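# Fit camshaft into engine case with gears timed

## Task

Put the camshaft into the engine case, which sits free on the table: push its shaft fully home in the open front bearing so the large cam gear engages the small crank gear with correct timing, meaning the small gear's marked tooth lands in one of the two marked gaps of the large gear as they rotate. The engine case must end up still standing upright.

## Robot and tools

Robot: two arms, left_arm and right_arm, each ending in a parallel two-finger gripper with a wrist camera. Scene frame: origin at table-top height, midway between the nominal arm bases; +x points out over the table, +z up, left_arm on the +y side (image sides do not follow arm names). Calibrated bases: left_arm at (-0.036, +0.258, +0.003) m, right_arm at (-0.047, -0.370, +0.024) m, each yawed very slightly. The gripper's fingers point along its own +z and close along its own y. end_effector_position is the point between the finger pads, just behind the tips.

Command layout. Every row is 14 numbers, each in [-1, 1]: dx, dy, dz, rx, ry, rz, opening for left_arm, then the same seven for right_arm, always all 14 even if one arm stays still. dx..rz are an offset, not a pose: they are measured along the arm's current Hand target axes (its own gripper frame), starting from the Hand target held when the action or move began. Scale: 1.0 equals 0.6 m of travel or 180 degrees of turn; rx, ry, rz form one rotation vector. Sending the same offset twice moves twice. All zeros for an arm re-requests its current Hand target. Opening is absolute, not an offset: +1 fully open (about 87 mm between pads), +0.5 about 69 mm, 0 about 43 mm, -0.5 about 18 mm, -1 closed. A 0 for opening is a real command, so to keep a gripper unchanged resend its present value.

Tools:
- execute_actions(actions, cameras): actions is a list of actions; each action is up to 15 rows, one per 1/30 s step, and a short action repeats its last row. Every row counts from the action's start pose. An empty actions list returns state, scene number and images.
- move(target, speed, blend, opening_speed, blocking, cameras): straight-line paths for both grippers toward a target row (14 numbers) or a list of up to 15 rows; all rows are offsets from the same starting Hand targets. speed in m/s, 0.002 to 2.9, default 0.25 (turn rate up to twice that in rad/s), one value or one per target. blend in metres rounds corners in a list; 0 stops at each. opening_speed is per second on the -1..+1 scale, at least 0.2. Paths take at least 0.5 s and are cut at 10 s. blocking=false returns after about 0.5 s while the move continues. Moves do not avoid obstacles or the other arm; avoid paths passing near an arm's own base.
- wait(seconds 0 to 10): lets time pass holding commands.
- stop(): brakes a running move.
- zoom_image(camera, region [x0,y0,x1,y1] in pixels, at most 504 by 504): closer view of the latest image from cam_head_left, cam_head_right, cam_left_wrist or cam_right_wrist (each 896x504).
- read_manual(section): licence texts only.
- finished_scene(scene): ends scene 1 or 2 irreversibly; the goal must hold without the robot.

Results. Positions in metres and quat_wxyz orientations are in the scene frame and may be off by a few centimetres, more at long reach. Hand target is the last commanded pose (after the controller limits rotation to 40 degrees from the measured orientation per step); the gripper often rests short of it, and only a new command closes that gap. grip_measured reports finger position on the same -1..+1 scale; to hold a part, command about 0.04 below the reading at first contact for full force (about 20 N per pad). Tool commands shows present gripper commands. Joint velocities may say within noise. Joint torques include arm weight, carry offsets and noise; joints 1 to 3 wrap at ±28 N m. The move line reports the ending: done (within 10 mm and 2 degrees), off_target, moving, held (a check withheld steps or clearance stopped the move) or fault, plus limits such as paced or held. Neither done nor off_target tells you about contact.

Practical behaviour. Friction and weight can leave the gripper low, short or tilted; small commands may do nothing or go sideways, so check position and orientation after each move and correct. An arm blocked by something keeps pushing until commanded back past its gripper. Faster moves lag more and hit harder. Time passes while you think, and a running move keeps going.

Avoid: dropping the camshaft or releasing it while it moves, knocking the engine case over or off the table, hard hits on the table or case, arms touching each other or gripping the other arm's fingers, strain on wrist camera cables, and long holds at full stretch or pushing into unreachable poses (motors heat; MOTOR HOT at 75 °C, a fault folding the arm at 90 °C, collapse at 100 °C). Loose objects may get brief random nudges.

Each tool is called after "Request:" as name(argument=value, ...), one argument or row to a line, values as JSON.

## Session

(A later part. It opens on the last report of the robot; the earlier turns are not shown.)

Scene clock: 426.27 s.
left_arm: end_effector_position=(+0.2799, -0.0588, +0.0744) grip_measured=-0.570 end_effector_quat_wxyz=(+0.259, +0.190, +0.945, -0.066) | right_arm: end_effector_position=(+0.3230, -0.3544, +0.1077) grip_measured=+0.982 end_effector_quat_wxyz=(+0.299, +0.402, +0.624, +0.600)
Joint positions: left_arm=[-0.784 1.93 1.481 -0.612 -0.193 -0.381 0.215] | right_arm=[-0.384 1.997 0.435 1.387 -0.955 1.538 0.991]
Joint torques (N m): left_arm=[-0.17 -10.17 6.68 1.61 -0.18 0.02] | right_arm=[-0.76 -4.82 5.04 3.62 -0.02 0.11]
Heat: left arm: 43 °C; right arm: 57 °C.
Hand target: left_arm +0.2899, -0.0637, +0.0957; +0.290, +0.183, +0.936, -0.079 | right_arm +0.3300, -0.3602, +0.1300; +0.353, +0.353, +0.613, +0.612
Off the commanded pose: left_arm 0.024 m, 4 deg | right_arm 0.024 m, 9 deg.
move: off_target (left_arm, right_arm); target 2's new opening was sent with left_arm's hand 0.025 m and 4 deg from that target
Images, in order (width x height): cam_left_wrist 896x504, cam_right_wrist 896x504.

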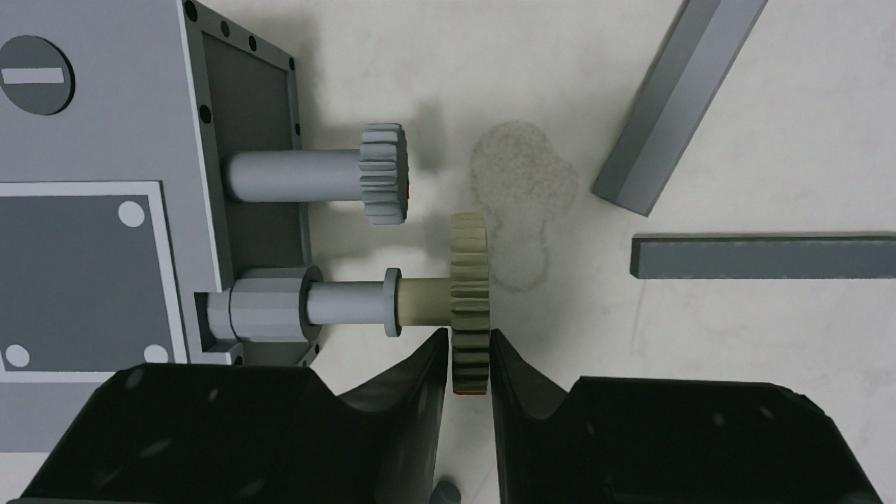

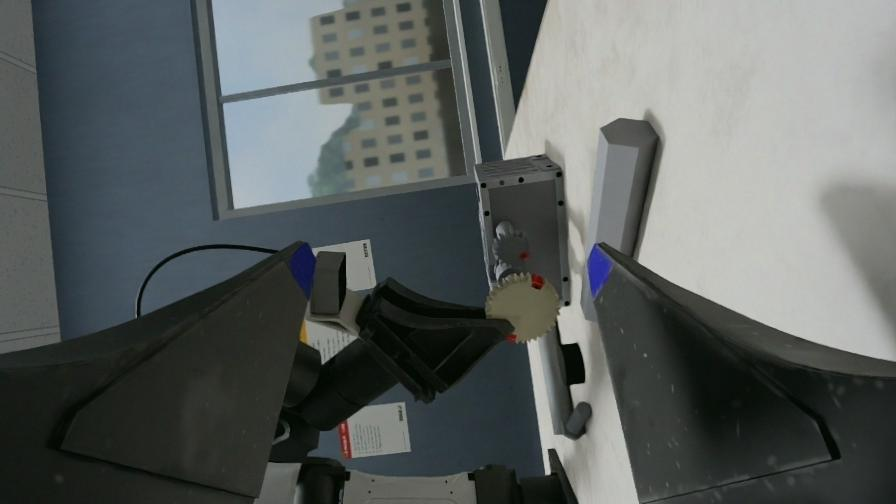

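Request:
move(
  target=[-0.0005,0.02,-0.0004,0,0,0,-0.57,0,0,0,0,0,0,1],
  cameras=["cam_left_wrist","cam_right_wrist"],
  speed=0.04,
)

Request:
zoom_image(
  camera="cam_right_wrist",
  region=[470, 215, 570, 355],
)

Request:
zoom_image(
  camera="cam_left_wrist",
  region=[180, 100, 500, 420],
)

Scene clock: 432.20 s.
left_arm: end_effector_position=(+0.2888, -0.0531, +0.0813) grip_measured=-0.570 end_effector_quat_wxyz=(+0.271, +0.186, +0.942, -0.068) | right_arm: end_effector_position=(+0.3230, -0.3544, +0.1077) grip_measured=+0.982 end_effector_quat_wxyz=(+0.299, +0.402, +0.624, +0.600)
Joint positions: left_arm=[-0.763 1.913 1.475 -0.596 -0.192 -0.363 0.215] | right_arm=[-0.384 1.997 0.435 1.387 -0.955 1.538 0.991]
Joint torques (N m): left_arm=[0.32 -10 5.22 1.63 -0.01 0.06] | right_arm=[-0.79 -4.78 4.97 3.65 -0.03 0.09]
Heat: left arm: 43 °C; right arm: 57 °C.
Hand target: left_arm +0.2947, -0.0528, +0.0957; +0.290, +0.183, +0.936, -0.079 | right_arm +0.3300, -0.3602, +0.1300; +0.353, +0.353, +0.613, +0.612
Off the commanded pose: left_arm 0.015 m, 3 deg | right_arm 0.024 m, 9 deg.
move: off_target (left_arm, right_arm)
Images, in order (width x height): cam_left_wrist 896x504, cam_right_wrist 896x504.

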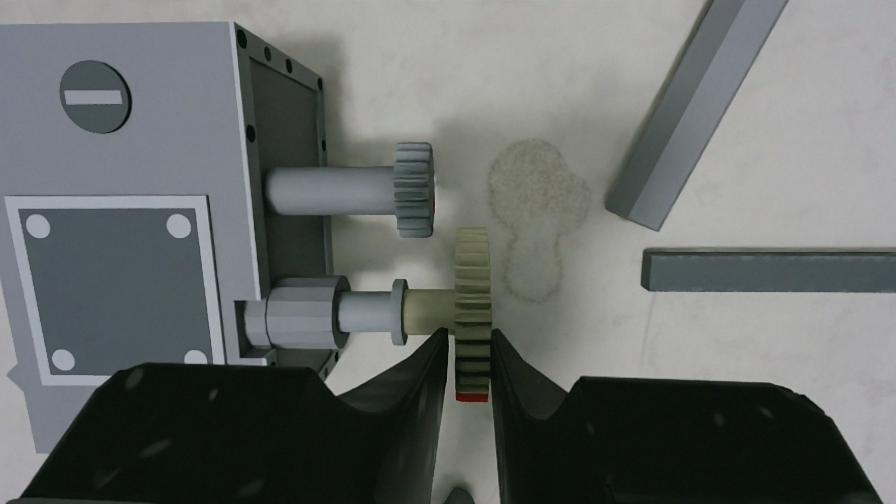

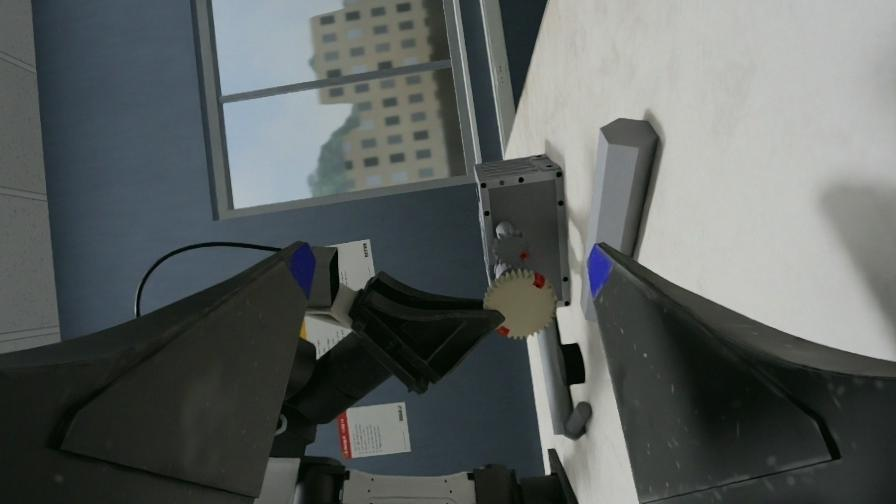

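Scaled by 3.600 from the camera's 896x504 image, which has a finer 1280x720 frame.

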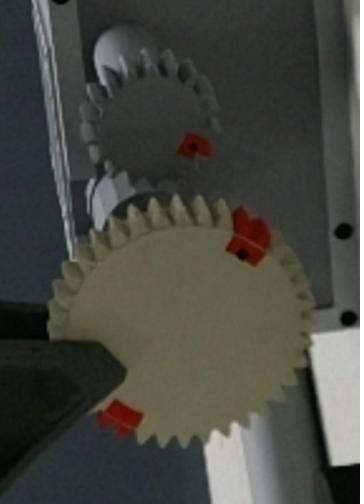

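Scaled by 1.575 from the camera's 896x504 image, which has a finer 1280x720 frame.

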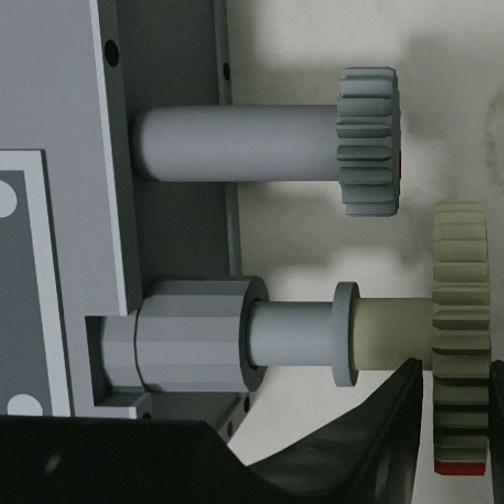

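Request:
move(
  target=[0.0212,0.004,0.0013,0,0,0,-0.57,0,0,0,0,0,0,1],
  cameras=["cam_left_wrist","cam_right_wrist"],
  speed=0.04,
)

Request:
zoom_image(
  camera="cam_right_wrist",
  region=[470, 215, 570, 355],
)

Scene clock: 453.43 s.
left_arm: end_effector_position=(+0.2812, -0.0453, +0.0735) grip_measured=-0.570 end_effector_quat_wxyz=(+0.270, +0.187, +0.942, -0.068) | right_arm: end_effector_position=(+0.3230, -0.3544, +0.1077) grip_measured=+0.982 end_effector_quat_wxyz=(+0.299, +0.402, +0.624, +0.600)
Joint positions: left_arm=[-0.763 1.881 1.401 -0.558 -0.192 -0.363 0.215] | right_arm=[-0.384 1.997 0.435 1.387 -0.955 1.538 0.991]
Joint torques (N m): left_arm=[-0.06 -9.73 5.18 1.65 -0.06 0.03] | right_arm=[-0.68 -4.79 5.07 3.65 -0.03 0.1]
Heat: left arm: 41 °C; right arm: 57 °C.
Hand target: left_arm +0.2863, -0.0470, +0.0876; +0.290, +0.183, +0.936, -0.079 | right_arm +0.3300, -0.3602, +0.1300; +0.353, +0.353, +0.613, +0.612
Off the commanded pose: left_arm 0.015 m, 3 deg | right_arm 0.024 m, 9 deg.
move: off_target (left_arm, right_arm)
Images, in order (width x height): cam_left_wrist 896x504, cam_right_wrist 896x504.

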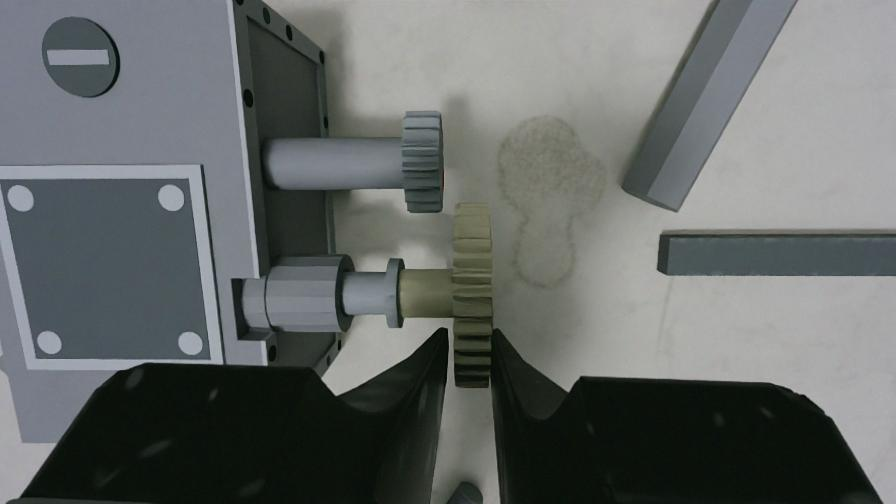

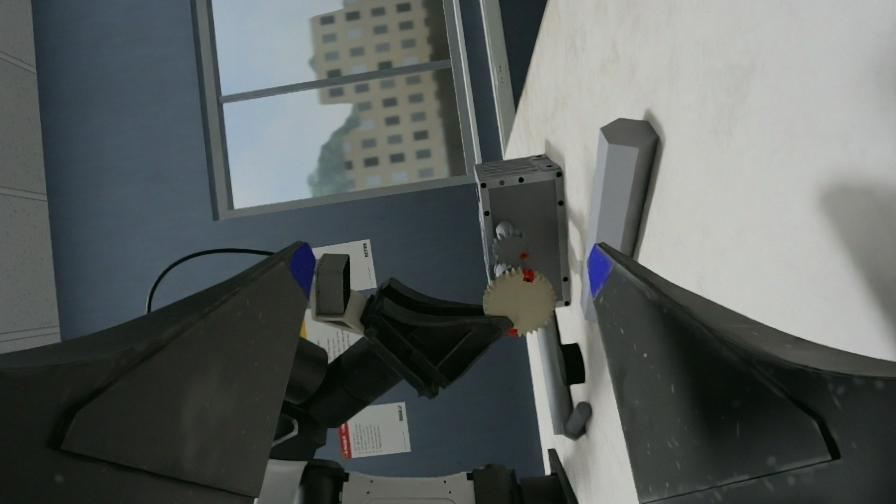

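Scaled by 3.600 from the camera's 896x504 image, which has a finer 1280x720 frame.

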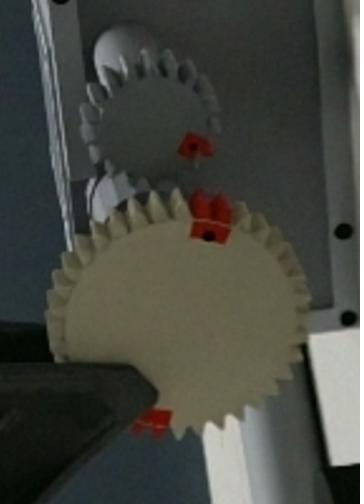

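Request:
move(
  target=[-0.002,0.016,0.0005,0,0,0,-0.57,0,0,0,0,0,0,1],
  cameras=["cam_left_wrist","cam_right_wrist"],
  speed=0.04,
)

Request:
zoom_image(
  camera="cam_right_wrist",
  region=[470, 215, 570, 355],
)

Scene clock: 460.90 s.
left_arm: end_effector_position=(+0.2833, -0.0407, +0.0735) grip_measured=-0.570 end_effector_quat_wxyz=(+0.269, +0.188, +0.942, -0.072) | right_arm: end_effector_position=(+0.3230, -0.3544, +0.1077) grip_measured=+0.982 end_effector_quat_wxyz=(+0.299, +0.402, +0.624, +0.600)
Joint positions: left_arm=[-0.747 1.871 1.387 -0.548 -0.176 -0.347 0.215] | right_arm=[-0.384 1.997 0.435 1.387 -0.955 1.538 0.991]
Joint torques (N m): left_arm=[0.59 -9.66 5.19 1.63 -0.07 0.07] | right_arm=[-0.79 -4.82 5 3.65 -0.02 0.11]
Heat: left arm: 42 °C; right arm: 57 °C.
Hand target: left_arm +0.2911, -0.0385, +0.0875; +0.290, +0.183, +0.936, -0.079 | right_arm +0.3300, -0.3602, +0.1300; +0.353, +0.353, +0.613, +0.612
Off the commanded pose: left_arm 0.016 m, 3 deg | right_arm 0.024 m, 9 deg.
move: off_target (left_arm, right_arm)
Images, in order (width x height): cam_left_wrist 896x504, cam_right_wrist 896x504.

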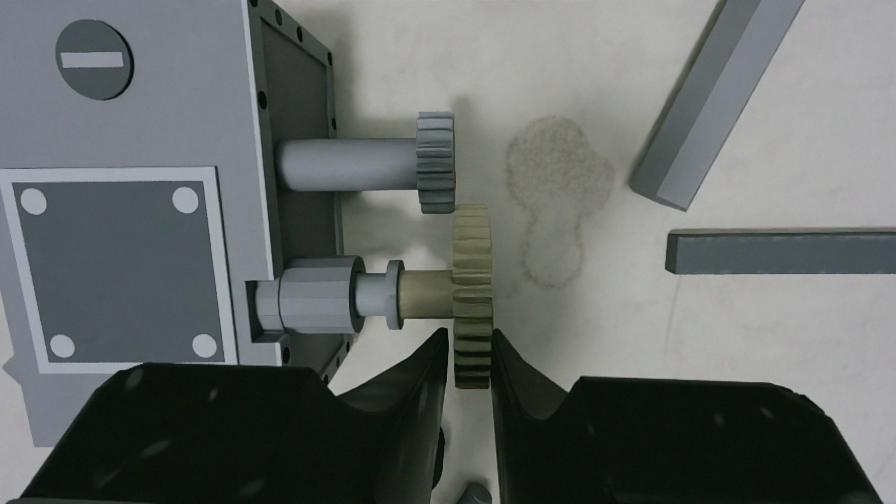

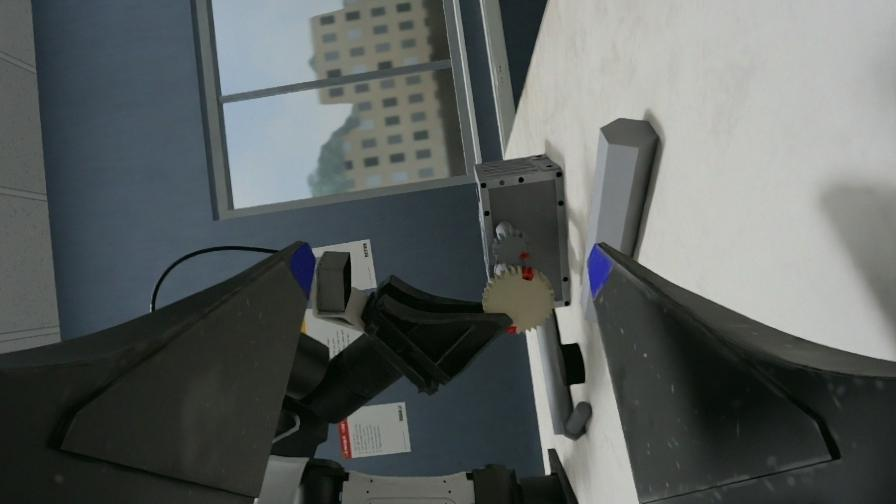

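Scaled by 3.600 from the camera's 896x504 image, which has a finer 1280x720 frame.

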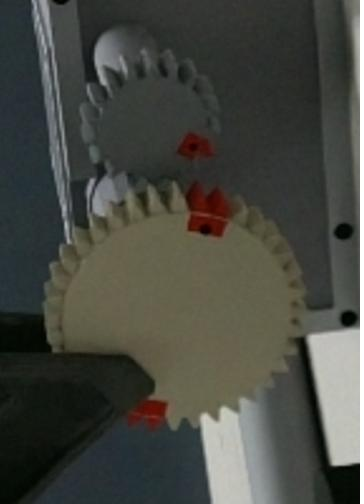

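Request:
move(
  target=[-0.0066,0,0.0005,0,0,0,-0.57,0,0,0,0,0,0,1],
  speed=0.05,
  cameras=["cam_left_wrist","cam_right_wrist"],
)

Request:
zoom_image(
  camera="cam_right_wrist",
  region=[470, 215, 570, 355],
)

Scene clock: 487.93 s.
left_arm: end_effector_position=(+0.2833, -0.0407, +0.0734) grip_measured=-0.570 end_effector_quat_wxyz=(+0.268, +0.189, +0.942, -0.073) | right_arm: end_effector_position=(+0.3230, -0.3544, +0.1077) grip_measured=+0.982 end_effector_quat_wxyz=(+0.299, +0.402, +0.624, +0.600)
Joint positions: left_arm=[-0.745 1.871 1.387 -0.548 -0.17 -0.345 0.215] | right_arm=[-0.384 1.997 0.435 1.387 -0.955 1.538 0.991]
Joint torques (N m): left_arm=[0.72 -8.99 6.83 1.53 -0.11 0.09] | right_arm=[-0.7 -4.81 4.97 3.64 -0.01 0.09]
Heat: left arm: 42 °C; right arm: 58 °C.
Hand target: left_arm +0.2942, -0.0397, +0.0895; +0.290, +0.183, +0.936, -0.079 | right_arm +0.3300, -0.3602, +0.1300; +0.353, +0.353, +0.613, +0.612
Off the commanded pose: left_arm 0.019 m, 3 deg | right_arm 0.024 m, 9 deg.
move: off_target (left_arm, right_arm)
Images, in order (width x height): cam_left_wrist 896x504, cam_right_wrist 896x504.

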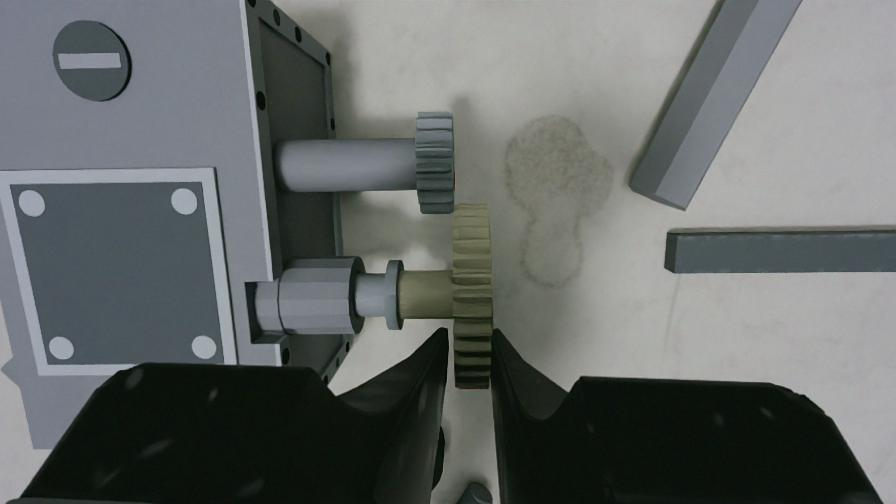

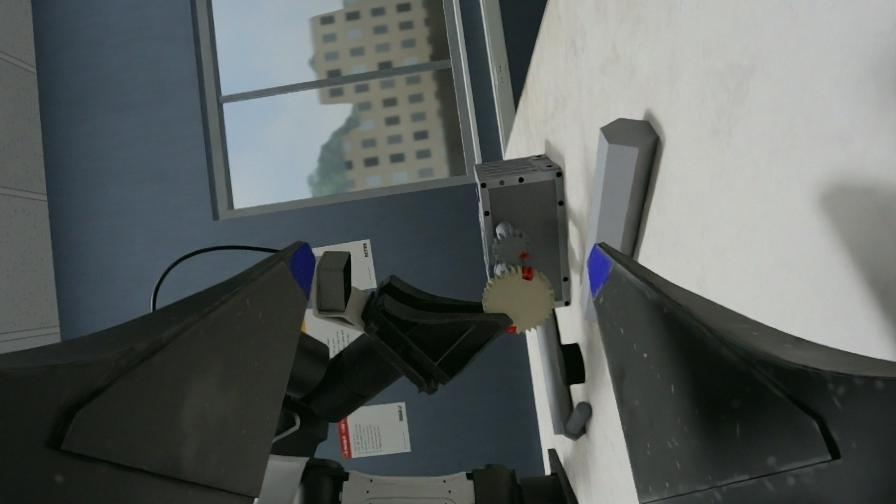

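Scaled by 3.600 from the camera's 896x504 image, which has a finer 1280x720 frame.

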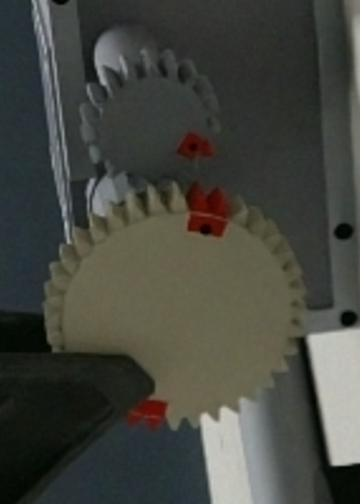

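Request:
move(
  target=[-0.009,0,0.0005,0,0,0,-0.57,0,0,0,0,0,0,1],
  speed=0.05,
  cameras=["cam_left_wrist","cam_right_wrist"],
)

Request:
zoom_image(
  camera="cam_right_wrist",
  region=[470, 215, 570, 355],
)

Scene clock: 494.20 s.
left_arm: end_effector_position=(+0.2891, -0.0431, +0.0803) grip_measured=-0.570 end_effector_quat_wxyz=(+0.276, +0.188, +0.939, -0.078) | right_arm: end_effector_position=(+0.3230, -0.3544, +0.1077) grip_measured=+0.982 end_effector_quat_wxyz=(+0.299, +0.402, +0.624, +0.600)
Joint positions: left_arm=[-0.739 1.871 1.407 -0.548 -0.168 -0.34 0.215] | right_arm=[-0.384 1.997 0.435 1.387 -0.955 1.538 0.991]
Joint torques (N m): left_arm=[0.65 -7.97 7.64 1.41 -0.1 0.08] | right_arm=[-0.79 -4.86 5.05 3.63 -0.04 0.11]
Heat: left arm: 42 °C; right arm: 58 °C.
Hand target: left_arm +0.2985, -0.0414, +0.0924; +0.290, +0.183, +0.936, -0.079 | right_arm +0.3300, -0.3602, +0.1300; +0.353, +0.353, +0.613, +0.612
Off the commanded pose: left_arm 0.015 m, 2 deg | right_arm 0.024 m, 9 deg.
move: off_target (left_arm, right_arm)
Images, in order (width x height): cam_left_wrist 896x504, cam_right_wrist 896x504.

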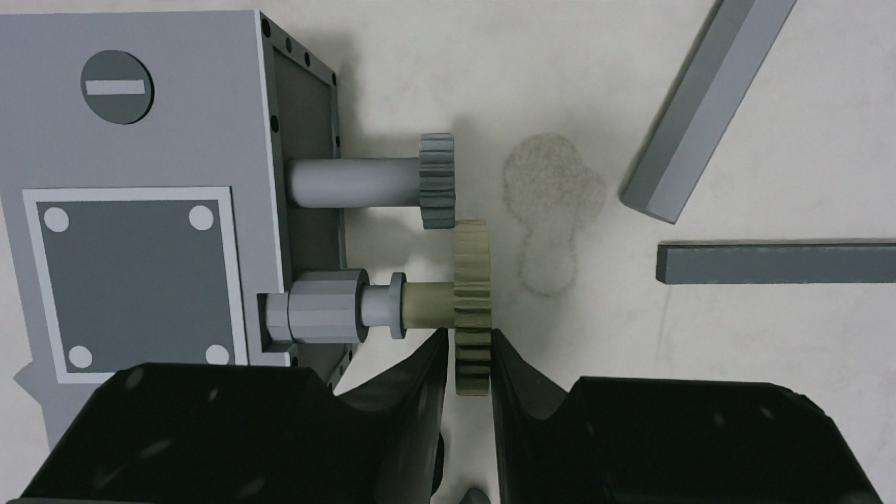

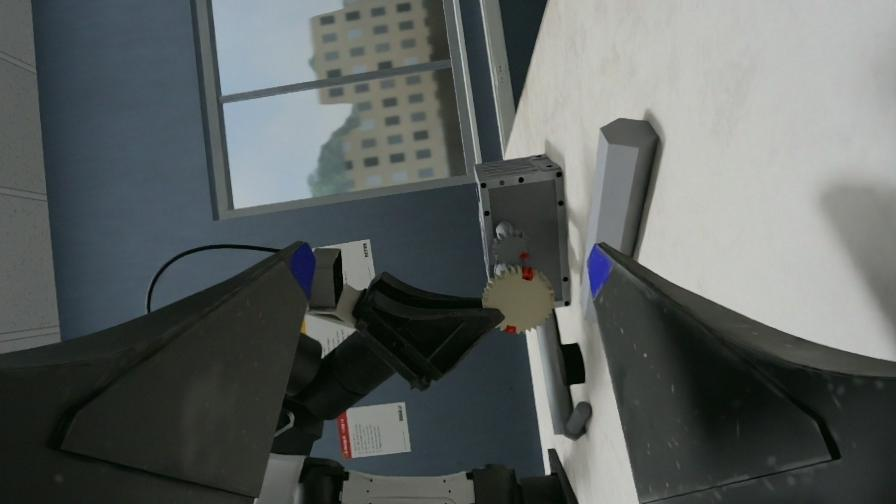

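Scaled by 3.600 from the camera's 896x504 image, which has a finer 1280x720 frame.

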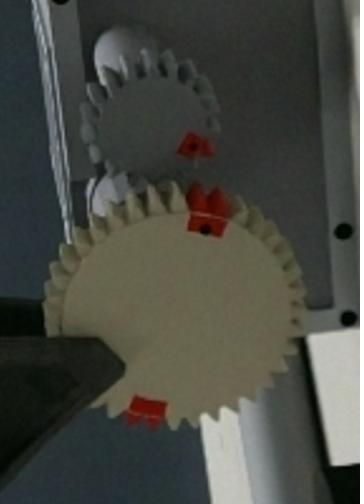

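Request:
move(
  target=[-0.004,0.008,0,0,0,0,-0.57,0,0,0,0,0,0,1],
  speed=0.03,
  cameras=["cam_left_wrist","cam_right_wrist"],
)

Request:
zoom_image(
  camera="cam_right_wrist",
  region=[470, 215, 570, 355],
)

Request:
zoom_image(
  camera="cam_left_wrist",
  region=[330, 100, 530, 400],
)

Scene clock: 501.83 s.
left_arm: end_effector_position=(+0.2894, -0.0431, +0.0805) grip_measured=-0.570 end_effector_quat_wxyz=(+0.272, +0.190, +0.940, -0.085) | right_arm: end_effector_position=(+0.3230, -0.3544, +0.1077) grip_measured=+0.982 end_effector_quat_wxyz=(+0.299, +0.402, +0.624, +0.600)
Joint positions: left_arm=[-0.731 1.871 1.408 -0.548 -0.147 -0.332 0.215] | right_arm=[-0.384 1.997 0.435 1.387 -0.955 1.538 0.991]
Joint torques (N m): left_arm=[1.05 -8.06 7.77 1.39 -0.23 0.1] | right_arm=[-0.81 -4.85 4.96 3.63 -0.03 0.1]
Heat: left arm: 41 °C; right arm: 58 °C.
Hand target: left_arm +0.3023, -0.0377, +0.0935; +0.290, +0.183, +0.936, -0.079 | right_arm +0.3300, -0.3602, +0.1300; +0.353, +0.353, +0.613, +0.612
Off the commanded pose: left_arm 0.019 m, 2 deg | right_arm 0.024 m, 9 deg.
move: off_target (left_arm, right_arm)
Images, in order (width x height): cam_left_wrist 896x504, cam_right_wrist 896x504.

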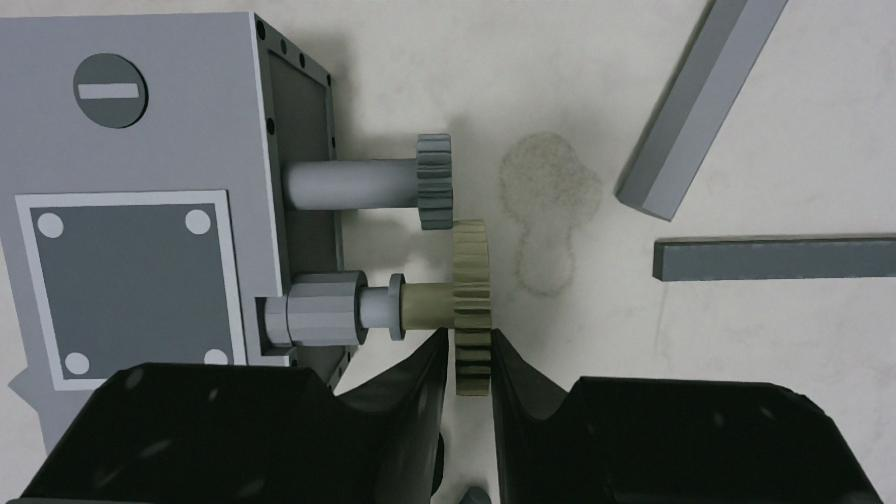

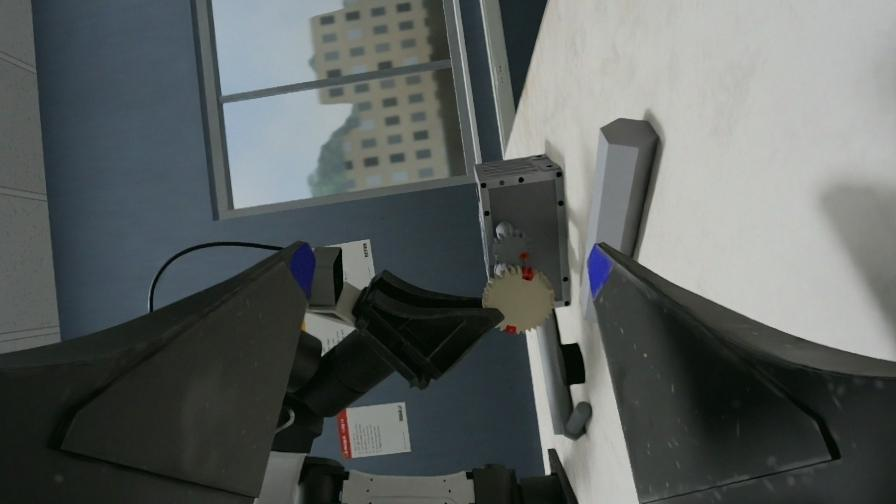

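Scaled by 3.600 from the camera's 896x504 image, which has a finer 1280x720 frame.

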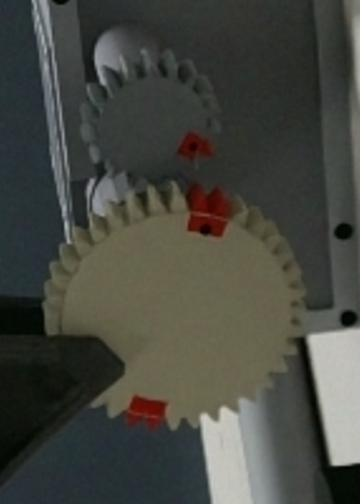

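Scaled by 1.680 from the camera's 896x504 image, which has a finer 1280x720 frame.

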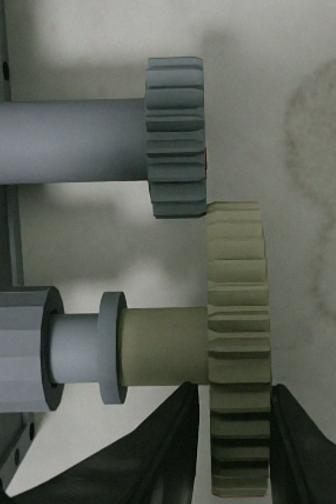

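Request:
move(
  target=[-0.007,0,0.0005,0,0,0,-0.57,0,0,0,0,0,0,1],
  speed=0.03,
  cameras=["cam_left_wrist","cam_right_wrist"],
)

Request:
zoom_image(
  camera="cam_right_wrist",
  region=[470, 215, 570, 355],
)

Request:
zoom_image(
  camera="cam_left_wrist",
  region=[330, 100, 530, 400],
)

Scene clock: 508.00 s.
left_arm: end_effector_position=(+0.2954, -0.0453, +0.0885) grip_measured=-0.570 end_effector_quat_wxyz=(+0.280, +0.188, +0.937, -0.089) | right_arm: end_effector_position=(+0.3230, -0.3544, +0.1077) grip_measured=+0.982 end_effector_quat_wxyz=(+0.299, +0.402, +0.624, +0.600)
Joint positions: left_arm=[-0.725 1.871 1.433 -0.552 -0.147 -0.329 0.215] | right_arm=[-0.384 1.997 0.435 1.387 -0.955 1.538 0.991]
Joint torques (N m): left_arm=[0.91 -7.23 7.76 1.36 -0.21 0.11] | right_arm=[-0.73 -4.79 4.96 3.62 -0.05 0.11]
Heat: left arm: 40 °C; right arm: 58 °C.
Hand target: left_arm +0.3057, -0.0391, +0.0958; +0.290, +0.183, +0.936, -0.079 | right_arm +0.3300, -0.3602, +0.1300; +0.353, +0.353, +0.613, +0.612
Off the commanded pose: left_arm 0.014 m, 2 deg | right_arm 0.024 m, 9 deg.
move: off_target (left_arm, right_arm)
Images, in order (width x height): cam_left_wrist 896x504, cam_right_wrist 896x504.

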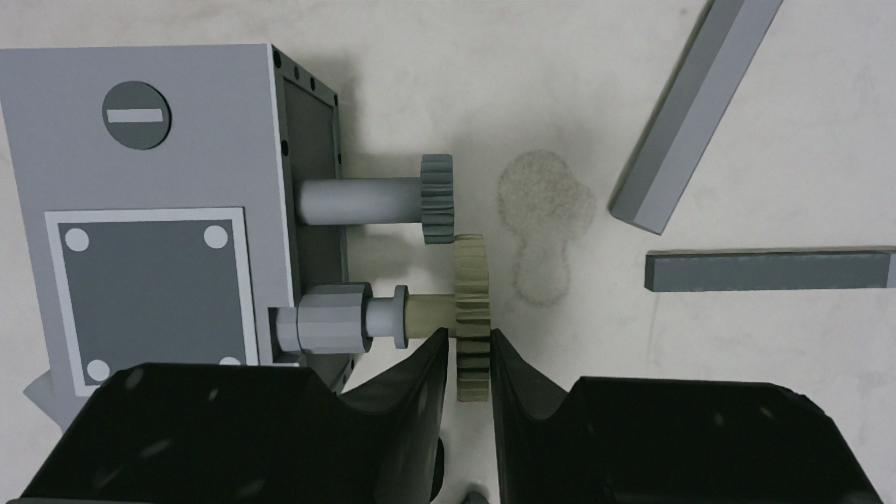

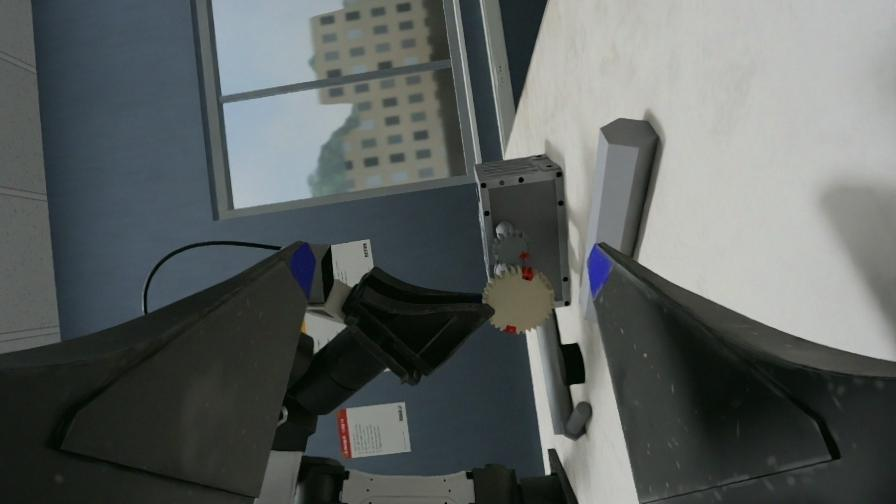

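Scaled by 3.600 from the camera's 896x504 image, which has a finer 1280x720 frame.

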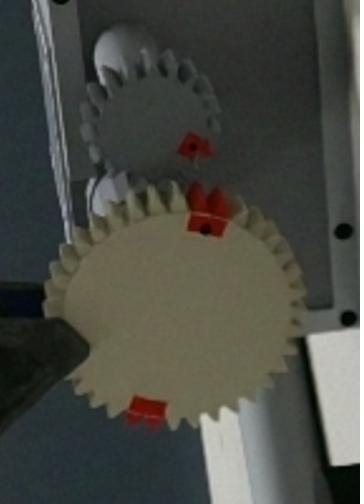

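Scaled by 1.680 from the camera's 896x504 image, which has a finer 1280x720 frame.

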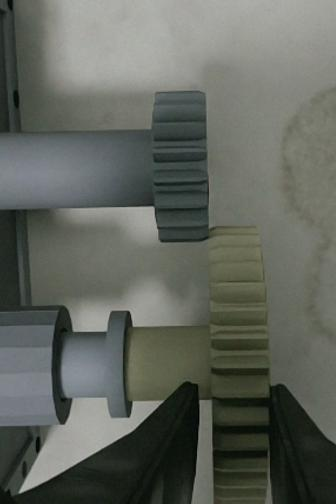

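Request:
move(
  target=[
    [0,0,0,0,0,0,-0.69,0,0,0,0,0,0,1],
    [-0.005,0,0.0016,0,0,0,-0.69,0,0,0,0,0,0,1],
  ],
  speed=0.03,
  opening_speed=0.3,
  cameras=["cam_left_wrist","cam_right_wrist"],
)

Request:
zoom_image(
  camera="cam_right_wrist",
  region=[470, 215, 570, 355],
)

Request:
zoom_image(
  camera="cam_left_wrist",
  region=[330, 100, 530, 400],
)

Scene clock: 520.23 s.
left_arm: end_effector_position=(+0.2947, -0.0452, +0.0890) grip_measured=-0.659 end_effector_quat_wxyz=(+0.276, +0.190, +0.938, -0.089) | right_arm: end_effector_position=(+0.3230, -0.3544, +0.1077) grip_measured=+0.982 end_effector_quat_wxyz=(+0.299, +0.402, +0.624, +0.600)
Joint positions: left_arm=[-0.724 1.875 1.444 -0.567 -0.141 -0.327 0.17] | right_arm=[-0.384 1.997 0.435 1.387 -0.955 1.538 0.991]
Joint torques (N m): left_arm=[1.03 -6.93 8.12 1.41 -0.25 0.11] | right_arm=[-0.77 -4.77 4.92 3.64 -0.02 0.11]
Heat: left arm: 39 °C; right arm: 58 °C.
Hand target: left_arm +0.3085, -0.0402, +0.0968; +0.290, +0.183, +0.936, -0.079 | right_arm +0.3300, -0.3602, +0.1300; +0.353, +0.353, +0.613, +0.612
Off the commanded pose: left_arm 0.017 m, 2 deg | right_arm 0.024 m, 9 deg.
move: off_target (left_arm, right_arm)
Images, in order (width x height): cam_left_wrist 896x504, cam_right_wrist 896x504.

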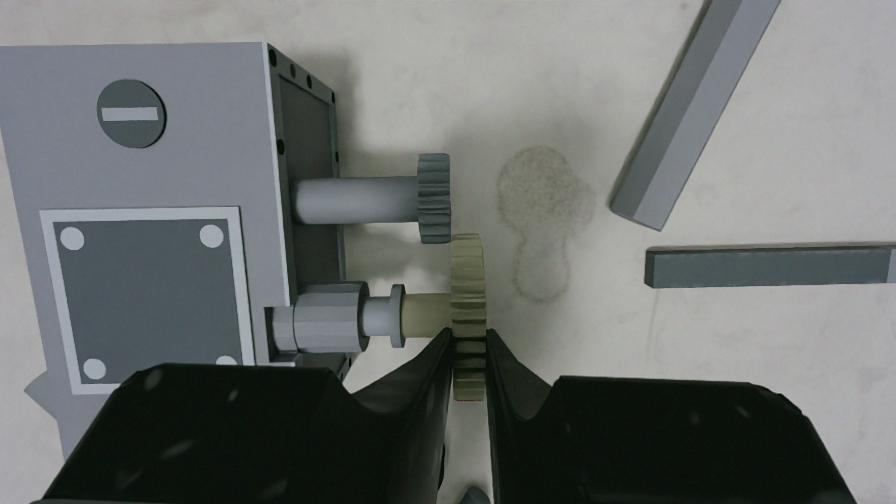

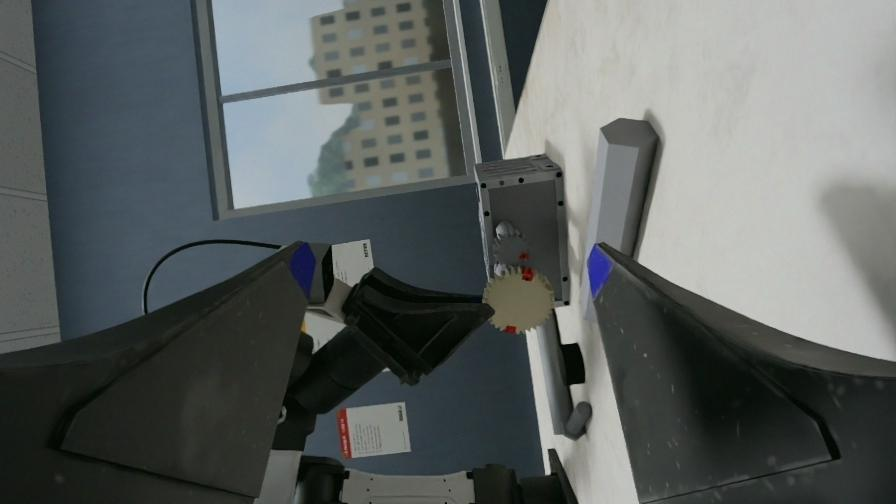

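Scaled by 3.600 from the camera's 896x504 image, which has a finer 1280x720 frame.

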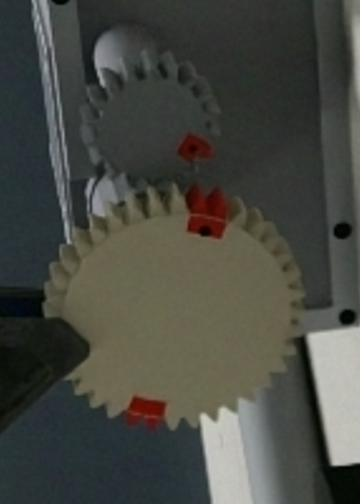

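Scaled by 1.680 from the camera's 896x504 image, which has a finer 1280x720 frame.

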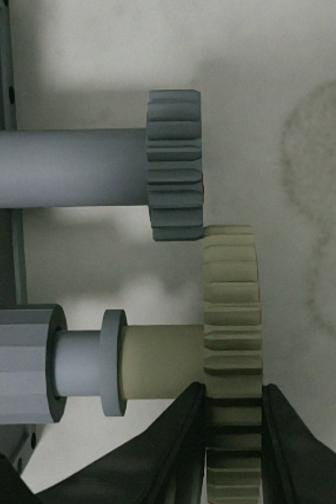

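Request:
move(
  target=[-0.006,0,0.003,0,0,0,-0.72,0,0,0,0,0,0,1],
  speed=0.03,
  cameras=["cam_left_wrist","cam_right_wrist"],
)

Request:
zoom_image(
  camera="cam_right_wrist",
  region=[470, 215, 570, 355],
)

Scene clock: 524.33 s.
left_arm: end_effector_position=(+0.2953, -0.0456, +0.0890) grip_measured=-0.659 end_effector_quat_wxyz=(+0.270, +0.191, +0.940, -0.088) | right_arm: end_effector_position=(+0.3230, -0.3544, +0.1077) grip_measured=+0.982 end_effector_quat_wxyz=(+0.299, +0.402, +0.624, +0.600)
Joint positions: left_arm=[-0.722 1.886 1.463 -0.587 -0.136 -0.326 0.17] | right_arm=[-0.384 1.997 0.435 1.387 -0.955 1.538 0.991]
Joint torques (N m): left_arm=[1.13 -6.83 8.21 1.53 -0.29 0.12] | right_arm=[-0.77 -4.86 5.01 3.63 -0.02 0.11]
Heat: left arm: 39 °C; right arm: 58 °C.
Hand target: left_arm +0.3121, -0.0417, +0.0972; +0.290, +0.183, +0.936, -0.079 | right_arm +0.3300, -0.3602, +0.1300; +0.353, +0.353, +0.613, +0.612
Off the commanded pose: left_arm 0.019 m, 3 deg | right_arm 0.024 m, 9 deg.
move: off_target (left_arm, right_arm)
Images, in order (width x height): cam_left_wrist 896x504, cam_right_wrist 896x504.

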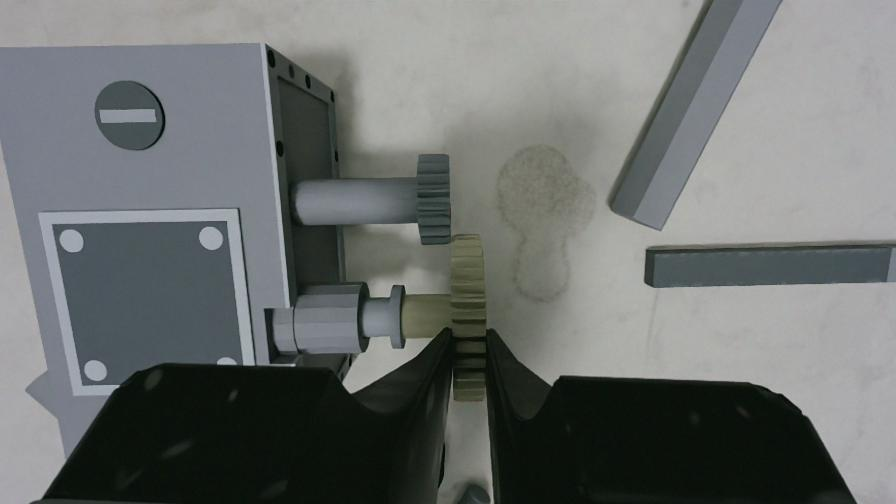

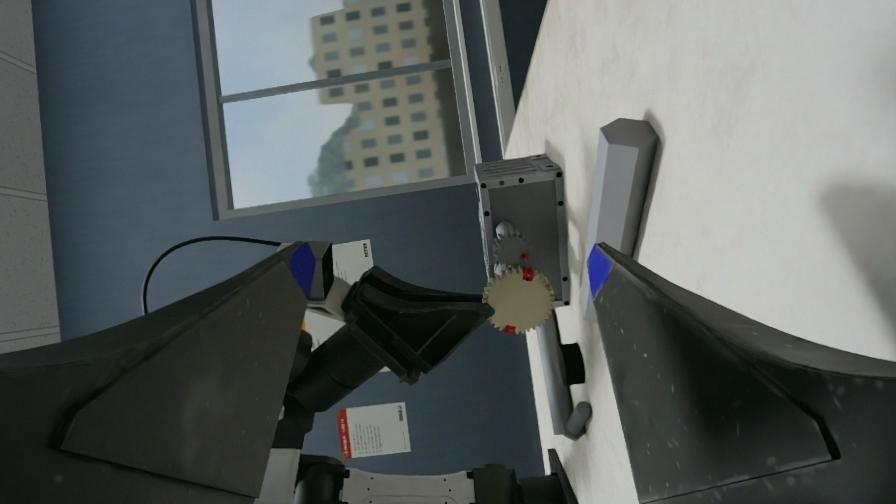

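Scaled by 3.600 from the camera's 896x504 image, which has a finer 1280x720 frame.

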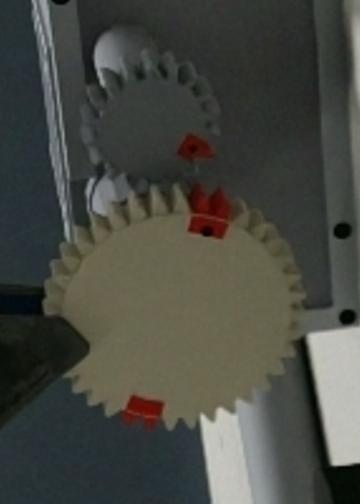

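Request:
move(
  target=[-0.006,0,0.003,0,0,0,-0.72,0,0,0,0,0,0,1],
  speed=0.03,
  cameras=["cam_left_wrist","cam_right_wrist"],
)

Request:
zoom_image(
  camera="cam_right_wrist",
  region=[470, 215, 570, 355],
)

Scene clock: 529.07 s.
left_arm: end_effector_position=(+0.2977, -0.0457, +0.0891) grip_measured=-0.659 end_effector_quat_wxyz=(+0.267, +0.190, +0.941, -0.086) | right_arm: end_effector_position=(+0.3230, -0.3544, +0.1077) grip_measured=+0.982 end_effector_quat_wxyz=(+0.299, +0.402, +0.624, +0.600)
Joint positions: left_arm=[-0.717 1.899 1.484 -0.601 -0.133 -0.325 0.17] | right_arm=[-0.384 1.997 0.435 1.387 -0.955 1.538 0.991]
Joint torques (N m): left_arm=[1.06 -6.86 8.23 1.61 -0.3 0.13] | right_arm=[-0.8 -4.81 4.98 3.63 -0.01 0.11]
Heat: left arm: 39 °C; right arm: 58 °C.
Hand target: left_arm +0.3158, -0.0432, +0.0978; +0.290, +0.183, +0.936, -0.079 | right_arm +0.3300, -0.3602, +0.1300; +0.353, +0.353, +0.613, +0.612
Off the commanded pose: left_arm 0.020 m, 3 deg | right_arm 0.024 m, 9 deg.
move: off_target (left_arm, right_arm)
Images, in order (width x height): cam_left_wrist 896x504, cam_right_wrist 896x504.

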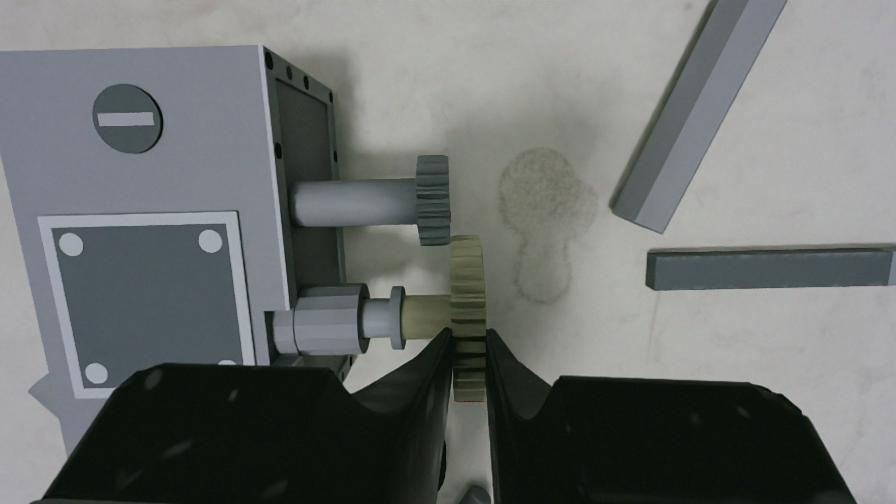

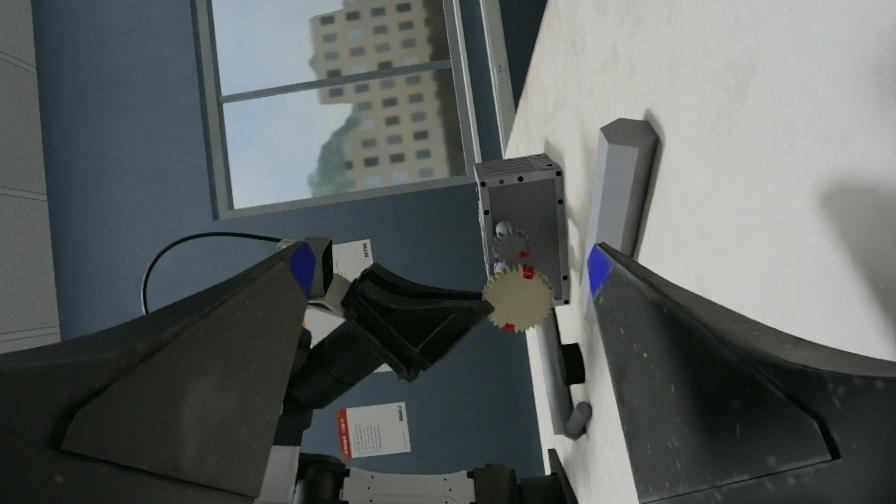

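Scaled by 3.600 from the camera's 896x504 image, which has a finer 1280x720 frame.

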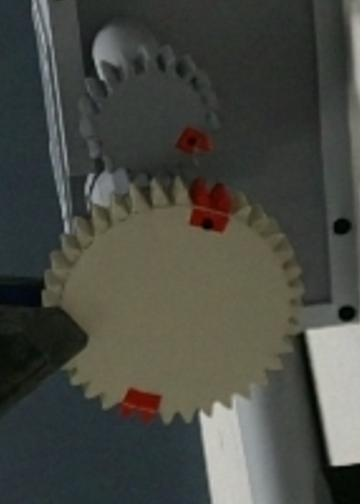

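Request:
move(
  target=[-0.004,0,0.001,0,0.025,0,-0.72,0,0,0,0,0,0,1],
  speed=0.03,
  cameras=["cam_left_wrist","cam_right_wrist"],
)

Request:
zoom_image(
  camera="cam_right_wrist",
  region=[470, 215, 570, 355],
)

Scene clock: 538.43 s.
left_arm: end_effector_position=(+0.3026, -0.0416, +0.0895) grip_measured=-0.659 end_effector_quat_wxyz=(+0.231, +0.189, +0.952, -0.069) | right_arm: end_effector_position=(+0.3230, -0.3544, +0.1077) grip_measured=+0.982 end_effector_quat_wxyz=(+0.299, +0.402, +0.624, +0.600)
Joint positions: left_arm=[-0.698 1.971 1.614 -0.74 -0.119 -0.321 0.17] | right_arm=[-0.384 1.997 0.435 1.387 -0.955 1.538 0.991]
Joint torques (N m): left_arm=[0.57 -7.39 8.25 1.51 -0.11 0.11] | right_arm=[-0.79 -4.78 5 3.66 -0.03 0.1]
Heat: left arm: 38 °C; right arm: 58 °C.
Hand target: left_arm +0.3179, -0.0441, +0.0987; +0.253, +0.186, +0.947, -0.072 | right_arm +0.3300, -0.3602, +0.1300; +0.353, +0.353, +0.613, +0.612
Off the commanded pose: left_arm 0.018 m, 3 deg | right_arm 0.024 m, 9 deg.
move: off_target (left_arm, right_arm)
Images, in order (width x height): cam_left_wrist 896x504, cam_right_wrist 896x504.

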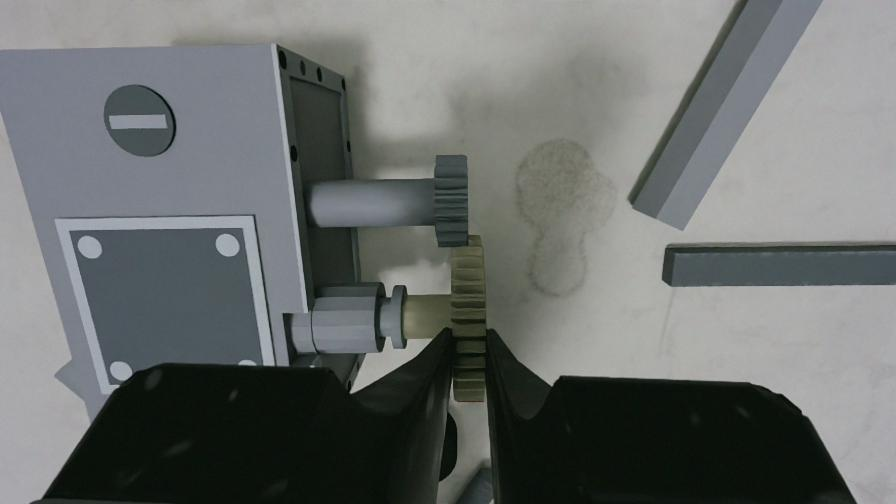

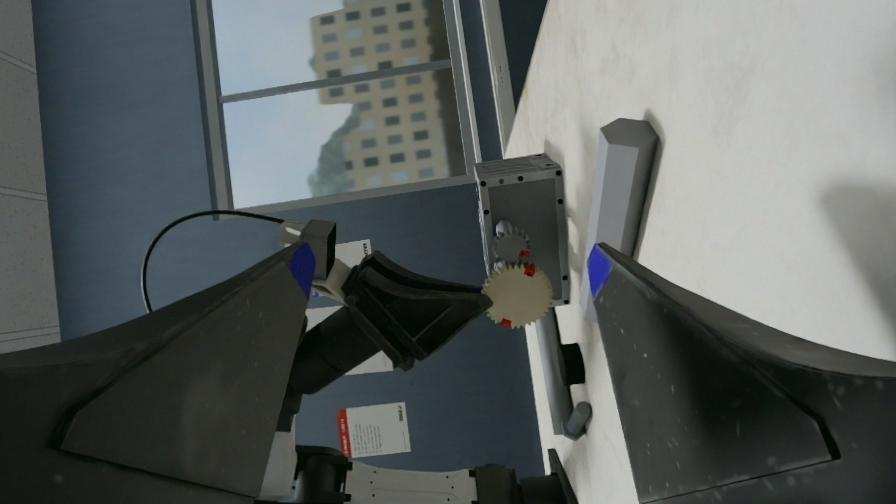

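Scaled by 3.600 from the camera's 896x504 image, which has a finer 1280x720 frame.

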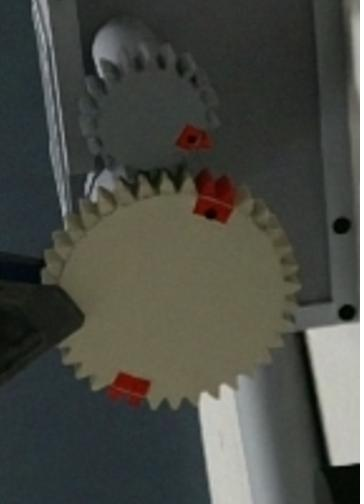

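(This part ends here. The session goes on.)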